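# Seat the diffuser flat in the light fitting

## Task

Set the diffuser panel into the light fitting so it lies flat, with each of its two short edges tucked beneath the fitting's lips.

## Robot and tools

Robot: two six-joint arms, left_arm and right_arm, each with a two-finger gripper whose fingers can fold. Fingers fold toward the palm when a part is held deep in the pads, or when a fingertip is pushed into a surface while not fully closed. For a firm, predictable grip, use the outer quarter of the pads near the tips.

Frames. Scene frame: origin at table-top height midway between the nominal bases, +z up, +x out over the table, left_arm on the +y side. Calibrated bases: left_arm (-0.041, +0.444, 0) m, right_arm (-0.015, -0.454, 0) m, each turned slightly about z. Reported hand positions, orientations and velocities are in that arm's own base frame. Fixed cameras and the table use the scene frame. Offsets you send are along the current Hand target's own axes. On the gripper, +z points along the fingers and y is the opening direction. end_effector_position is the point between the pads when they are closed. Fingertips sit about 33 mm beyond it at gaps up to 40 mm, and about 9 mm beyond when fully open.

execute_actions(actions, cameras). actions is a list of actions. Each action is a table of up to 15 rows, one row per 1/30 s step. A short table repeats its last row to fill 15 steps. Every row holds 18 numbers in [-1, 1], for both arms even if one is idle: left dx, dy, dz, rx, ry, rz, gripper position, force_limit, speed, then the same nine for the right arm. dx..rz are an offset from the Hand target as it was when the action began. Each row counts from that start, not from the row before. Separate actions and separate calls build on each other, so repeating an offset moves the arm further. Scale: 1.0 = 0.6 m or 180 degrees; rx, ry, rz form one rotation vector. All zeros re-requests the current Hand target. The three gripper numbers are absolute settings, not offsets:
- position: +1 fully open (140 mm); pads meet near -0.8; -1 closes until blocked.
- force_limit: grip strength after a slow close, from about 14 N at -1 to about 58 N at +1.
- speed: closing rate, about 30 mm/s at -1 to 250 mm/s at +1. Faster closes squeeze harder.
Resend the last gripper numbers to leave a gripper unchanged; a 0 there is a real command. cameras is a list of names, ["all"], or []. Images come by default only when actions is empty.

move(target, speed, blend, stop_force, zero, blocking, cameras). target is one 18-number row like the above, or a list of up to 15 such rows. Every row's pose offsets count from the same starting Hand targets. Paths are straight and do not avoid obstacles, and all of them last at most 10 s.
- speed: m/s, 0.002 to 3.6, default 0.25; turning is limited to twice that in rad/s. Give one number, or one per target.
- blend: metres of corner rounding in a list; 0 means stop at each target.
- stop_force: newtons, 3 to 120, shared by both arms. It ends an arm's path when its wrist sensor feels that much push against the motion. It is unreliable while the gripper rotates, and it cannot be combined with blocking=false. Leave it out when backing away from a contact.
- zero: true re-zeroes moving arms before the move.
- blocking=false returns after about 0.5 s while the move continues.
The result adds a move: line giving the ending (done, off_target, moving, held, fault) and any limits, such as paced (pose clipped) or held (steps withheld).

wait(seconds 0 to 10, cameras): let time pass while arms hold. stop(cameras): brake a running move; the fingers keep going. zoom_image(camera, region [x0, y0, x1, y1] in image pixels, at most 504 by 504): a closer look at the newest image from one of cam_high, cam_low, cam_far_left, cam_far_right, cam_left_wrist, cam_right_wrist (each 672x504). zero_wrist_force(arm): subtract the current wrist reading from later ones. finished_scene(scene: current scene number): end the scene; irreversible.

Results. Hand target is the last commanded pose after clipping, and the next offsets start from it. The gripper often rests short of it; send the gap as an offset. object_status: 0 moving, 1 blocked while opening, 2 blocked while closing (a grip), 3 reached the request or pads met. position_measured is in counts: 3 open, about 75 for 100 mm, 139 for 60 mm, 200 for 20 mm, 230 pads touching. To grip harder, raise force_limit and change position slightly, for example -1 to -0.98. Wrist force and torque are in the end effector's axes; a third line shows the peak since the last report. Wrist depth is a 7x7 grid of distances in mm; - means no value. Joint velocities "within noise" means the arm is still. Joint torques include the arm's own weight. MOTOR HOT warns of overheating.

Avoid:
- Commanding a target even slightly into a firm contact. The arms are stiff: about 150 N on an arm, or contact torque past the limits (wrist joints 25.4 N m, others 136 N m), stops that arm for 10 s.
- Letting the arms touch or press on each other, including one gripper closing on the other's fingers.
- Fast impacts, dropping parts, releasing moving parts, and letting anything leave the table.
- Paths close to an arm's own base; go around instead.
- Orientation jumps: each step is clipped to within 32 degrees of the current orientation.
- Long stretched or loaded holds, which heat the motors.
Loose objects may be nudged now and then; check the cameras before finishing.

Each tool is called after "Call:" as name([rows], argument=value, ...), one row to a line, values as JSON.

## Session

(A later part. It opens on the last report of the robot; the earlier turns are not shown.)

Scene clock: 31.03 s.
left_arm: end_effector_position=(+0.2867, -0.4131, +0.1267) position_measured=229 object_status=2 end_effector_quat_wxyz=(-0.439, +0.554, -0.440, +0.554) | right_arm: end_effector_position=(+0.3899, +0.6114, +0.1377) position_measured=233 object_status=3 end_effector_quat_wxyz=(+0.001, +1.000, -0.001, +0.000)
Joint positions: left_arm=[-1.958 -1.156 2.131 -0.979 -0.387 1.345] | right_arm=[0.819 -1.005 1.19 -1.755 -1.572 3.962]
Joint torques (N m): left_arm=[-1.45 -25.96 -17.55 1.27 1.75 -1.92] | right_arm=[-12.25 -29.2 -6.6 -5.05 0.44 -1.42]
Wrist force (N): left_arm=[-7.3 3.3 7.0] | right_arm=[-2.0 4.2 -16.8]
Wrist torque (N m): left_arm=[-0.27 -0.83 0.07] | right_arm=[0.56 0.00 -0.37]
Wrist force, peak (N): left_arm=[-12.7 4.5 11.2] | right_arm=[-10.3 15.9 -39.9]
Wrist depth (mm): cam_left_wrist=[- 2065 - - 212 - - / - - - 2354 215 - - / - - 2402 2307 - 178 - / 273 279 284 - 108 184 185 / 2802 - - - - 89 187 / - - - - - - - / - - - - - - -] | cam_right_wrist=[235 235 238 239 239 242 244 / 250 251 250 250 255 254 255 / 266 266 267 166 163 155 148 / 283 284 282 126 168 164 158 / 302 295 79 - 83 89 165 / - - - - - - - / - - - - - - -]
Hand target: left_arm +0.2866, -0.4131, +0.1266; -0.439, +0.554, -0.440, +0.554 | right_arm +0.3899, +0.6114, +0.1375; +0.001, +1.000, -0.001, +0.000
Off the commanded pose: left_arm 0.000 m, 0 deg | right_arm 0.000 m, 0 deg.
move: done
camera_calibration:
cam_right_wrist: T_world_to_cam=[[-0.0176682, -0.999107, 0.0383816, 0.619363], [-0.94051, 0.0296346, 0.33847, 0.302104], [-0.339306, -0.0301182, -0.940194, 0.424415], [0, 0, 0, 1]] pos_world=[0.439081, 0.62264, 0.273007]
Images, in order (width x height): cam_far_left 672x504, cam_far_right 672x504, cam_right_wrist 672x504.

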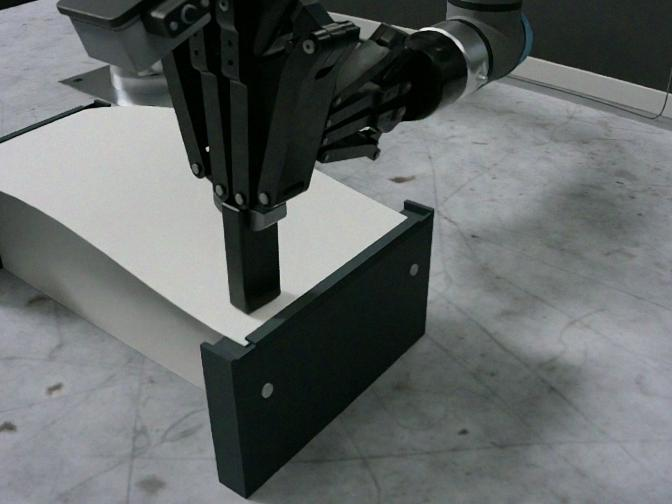

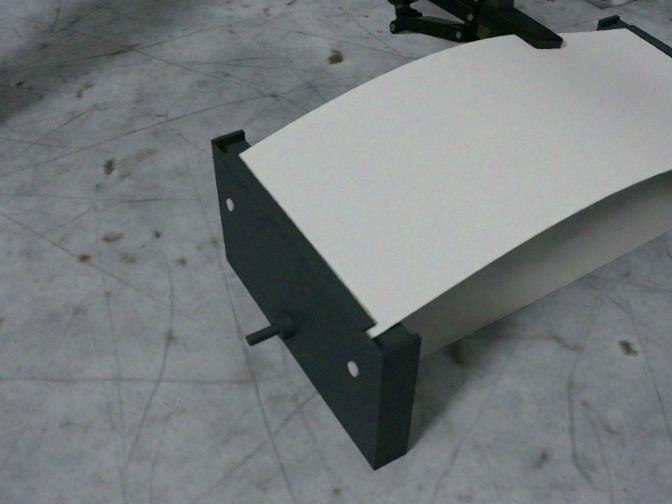

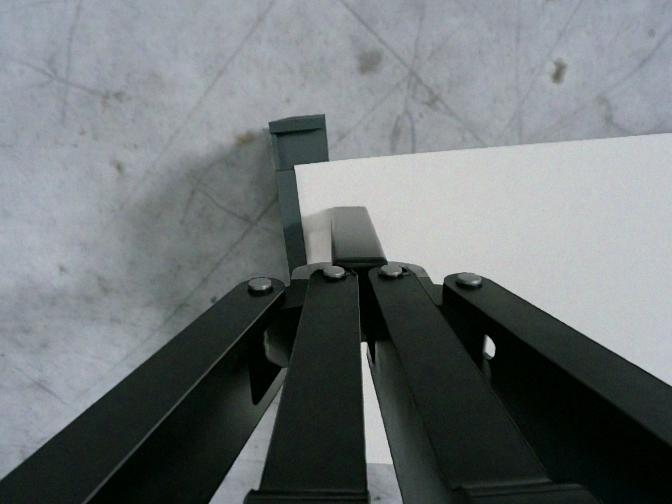

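Call:
move(target=[-0.0147,0.0211,0,0,0,0.0434,-1,-0.05,-1,0,-0.0067,-0.0025,0,0,0,-1,-1,0], speed=0.03, cameras=["cam_far_left","cam_far_right","cam_right_wrist"])

Call:
zoom_image(camera="cam_right_wrist", region=[260, 80, 420, 240])

Call:
zoom_image(camera="cam_far_right", region=[200, 100, 450, 370])

Call:
zoom_image(camera="cam_far_left", region=[160, 160, 480, 400])

Scene clock: 34.50 s.
left_arm: end_effector_position=(+0.2866, -0.4074, +0.1124) position_measured=229 object_status=2 end_effector_quat_wxyz=(-0.476, +0.523, -0.477, +0.522) | right_arm: end_effector_position=(+0.3899, +0.6154, +0.1390) position_measured=233 object_status=3 end_effector_quat_wxyz=(+0.001, +1.000, -0.001, +0.000)
Joint positions: left_arm=[-1.964 -1.131 2.154 -1.025 -0.392 1.481] | right_arm=[0.823 -0.997 1.174 -1.747 -1.572 3.966]
Joint torques (N m): left_arm=[-11.63 -23.53 2.32 -0.42 -3.79 1.46] | right_arm=[7.62 -39.8 -37.45 -1.21 -0.83 1.18]
Wrist force (N): left_arm=[8.2 1.8 -0.8] | right_arm=[0.2 2.5 -1.6]
Wrist torque (N m): left_arm=[-0.17 0.21 -0.12] | right_arm=[0.72 0.04 -0.38]
Wrist force, peak (N): left_arm=[-7.5 4.5 7.2] | right_arm=[-2.2 4.2 -17.3]
Wrist depth (mm): cam_left_wrist=[2377 2263 - 2307 172 - - / 2426 - - - 183 - - / - 2047 - - - 177 170 / 279 283 - - 134 - 174 / 287 287 - - - 88 174 / - - - - - - - / - - - - - - -] | cam_right_wrist=[237 237 240 240 241 242 244 / 251 251 253 253 256 259 255 / 266 267 268 165 162 162 161 / 283 285 282 126 172 173 171 / 304 298 79 - 83 89 183 / - - - - - - - / - - - - - - -]
Hand target: left_arm +0.2866, -0.4074, +0.1123; -0.476, +0.523, -0.477, +0.522 | right_arm +0.3899, +0.6155, +0.1390; +0.001, +1.000, -0.001, +0.000
Off the commanded pose: left_arm 0.000 m, 0 deg | right_arm 0.000 m, 0 deg.
move: done
camera_calibration:
cam_right_wrist: T_world_to_cam=[[-0.0176691, -0.999107, 0.038382, 0.62331], [-0.94051, 0.0296356, 0.33847, 0.301545], [-0.339306, -0.0301182, -0.940194, 0.425758], [0, 0, 0, 1]] pos_world=[0.439081, 0.62664, 0.274307]
Images, in order (width x height): cam_far_left 672x504, cam_far_right 672x504, cam_right_wrist 672x504.

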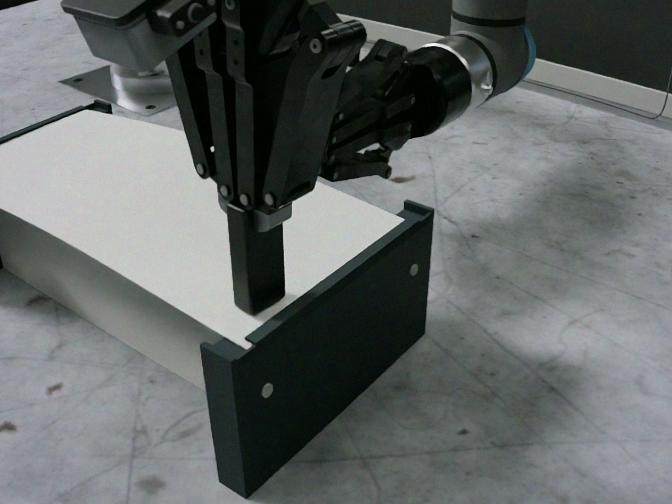

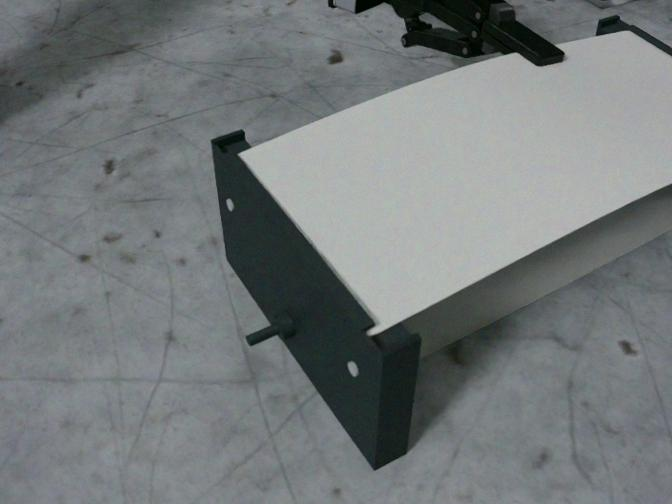

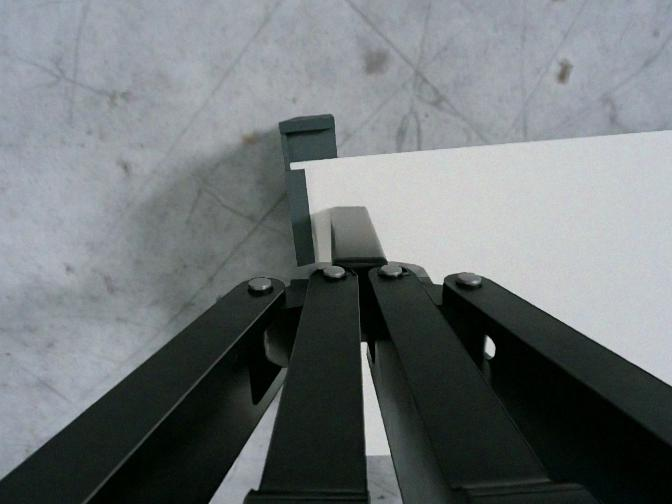

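Scaled by 3.150 from the camera's 672x504 image, which has a finer 960x720 frame.

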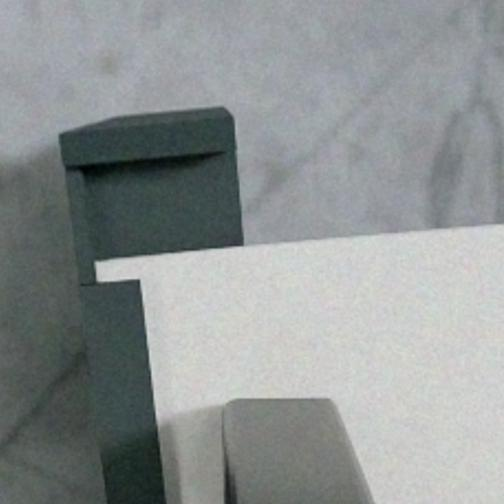

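Scaled by 1.867 from the camera's 672x504 image, which has a finer 960x720 frame.

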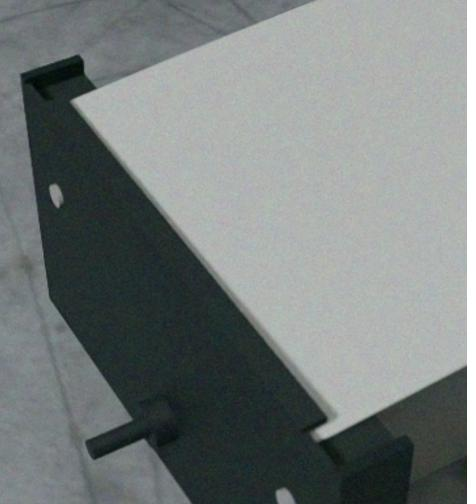

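Scaled by 1.575 from the camera's 672x504 image, which has a finer 960x720 frame.

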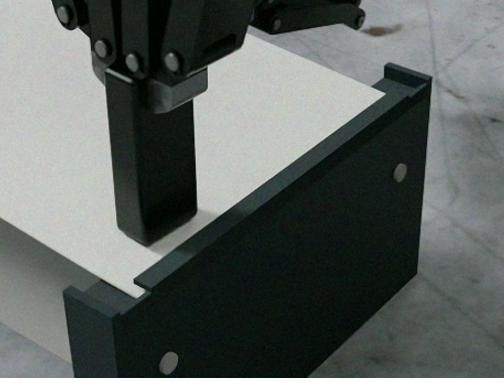

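Call:
move([
  [0.0011,0.015,0,0,0,0.0289,-1,-0.05,-1,0,0,-0.02,0,0,0,-1,-1,0],
  [0.0011,0.015,0,0,0,0.0289,-0.6,-0.05,-1,0,0,-0.1,0,0,0,-1,-1,0],
  [0.0011,0.015,-0.12,0,0,0.0289,-0.6,-0.05,-1,0,0,-0.1,0,0,0,-1,-1,0],
], speed=[0.04,0.1,0.08], cameras=["cam_far_left","cam_low","cam_far_right","cam_right_wrist"])

Call:
zoom_image(camera="cam_right_wrist", region=[260, 80, 420, 240])

Call:
zoom_image(camera="cam_far_right", region=[200, 100, 450, 370])

Call:
zoom_image(camera="cam_far_left", region=[160, 160, 480, 400])

Scene clock: 39.97 s.
left_arm: end_effector_position=(+0.2147, -0.4089, +0.1035) position_measured=205 object_status=3 end_effector_quat_wxyz=(+0.499, -0.501, +0.500, -0.500) | right_arm: end_effector_position=(+0.3899, +0.6155, +0.1990) position_measured=233 object_status=3 end_effector_quat_wxyz=(+0.001, +1.000, -0.001, +0.000)
Joint positions: left_arm=[-2.125 -1.092 2.121 -1.032 -0.554 1.571] | right_arm=[0.823 -1.013 1.046 -1.603 -1.572 3.966]
Joint torques (N m): left_arm=[-11.25 -23.58 -15 3.18 -1.73 -1.94] | right_arm=[10.17 -40.01 -39.47 -1.19 -1.24 1.14]
Wrist force (N): left_arm=[1.2 0.0 1.0] | right_arm=[0.0 2.1 -1.6]
Wrist torque (N m): left_arm=[-0.05 -0.26 -0.22] | right_arm=[0.62 0.09 -0.42]
Wrist force, peak (N): left_arm=[8.9 1.8 -1.0] | right_arm=[0.0 2.2 -2.6]
Wrist depth (mm): cam_left_wrist=[- - - - - - 164 / - - - - - - 172 / 2531 2504 - - - 244 173 / 358 361 2504 100 121 244 173 / 368 - 90 - - 93 157 / - - - - - - - / - - - - - - -] | cam_right_wrist=[289 291 293 294 296 297 299 / 309 307 310 309 312 313 309 / 325 325 330 226 232 234 235 / 346 349 347 126 241 250 252 / 372 366 79 - 83 89 268 / - - - - - - - / - - - - - - -]
Hand target: left_arm +0.2146, -0.4089, +0.1035; +0.499, -0.501, +0.500, -0.500 | right_arm +0.3899, +0.6155, +0.1990; +0.001, +1.000, -0.001, +0.000
Off the commanded pose: left_arm 0.000 m, 0 deg | right_arm 0.000 m, 0 deg.
move: done
camera_calibration:
cam_right_wrist: T_world_to_cam=[[-0.0176682, -0.999107, 0.0383816, 0.621107], [-0.94051, 0.0296346, 0.33847, 0.281234], [-0.339306, -0.0301182, -0.940194, 0.482173], [0, 0, 0, 1]] pos_world=[0.439081, 0.62674, 0.334307]
Images, in order (width x height): cam_low 672x504, cam_far_left 672x504, cam_far_right 672x504, cam_right_wrist 672x504.

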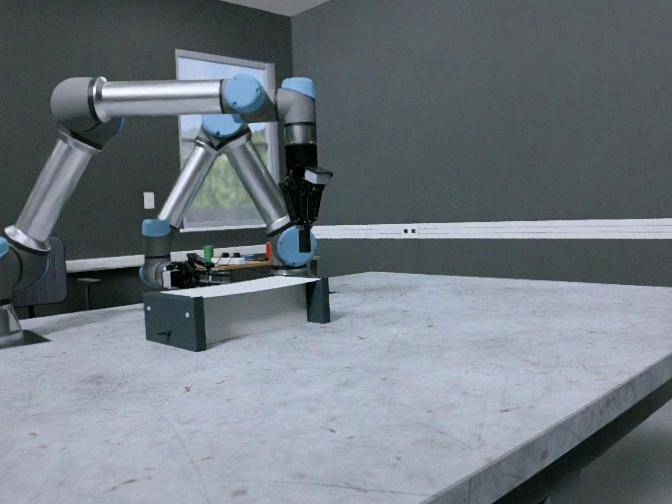

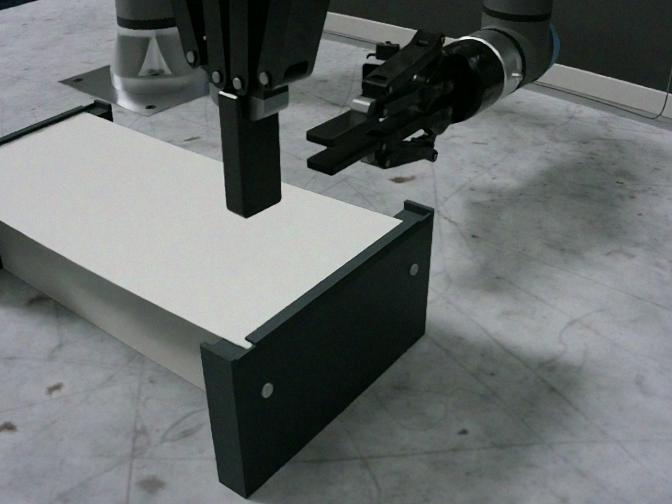

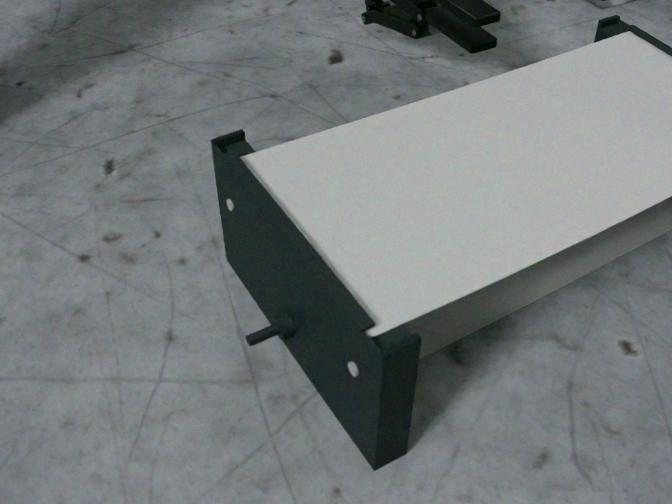

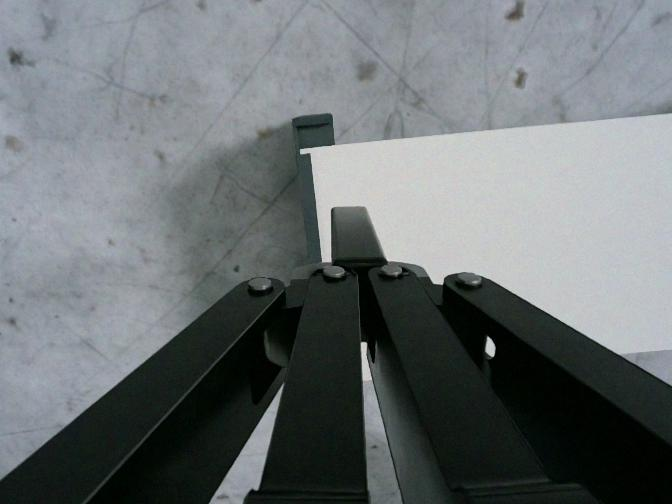

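Scaled by 3.150 from the camera's 672x504 image, which has a finer 960x720 frame.

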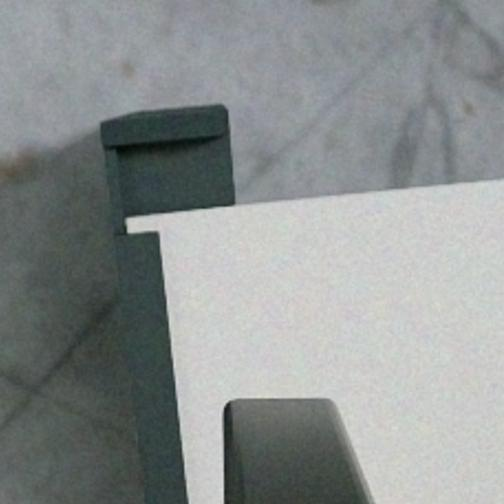

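Scaled by 1.867 from the camera's 672x504 image, which has a finer 960x720 frame.

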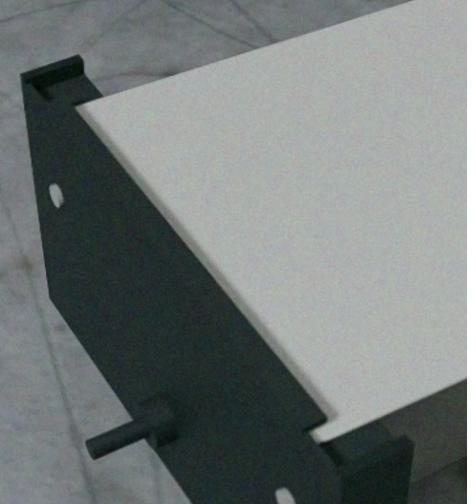

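Scaled by 1.575 from the camera's 672x504 image, which has a finer 960x720 frame.

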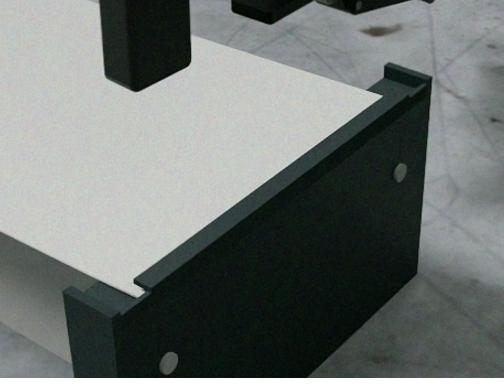

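Both edges are under the lips and the diffuser lies flat.

Call:
finished_scene(scene=2)

The scene is finished: the task was done.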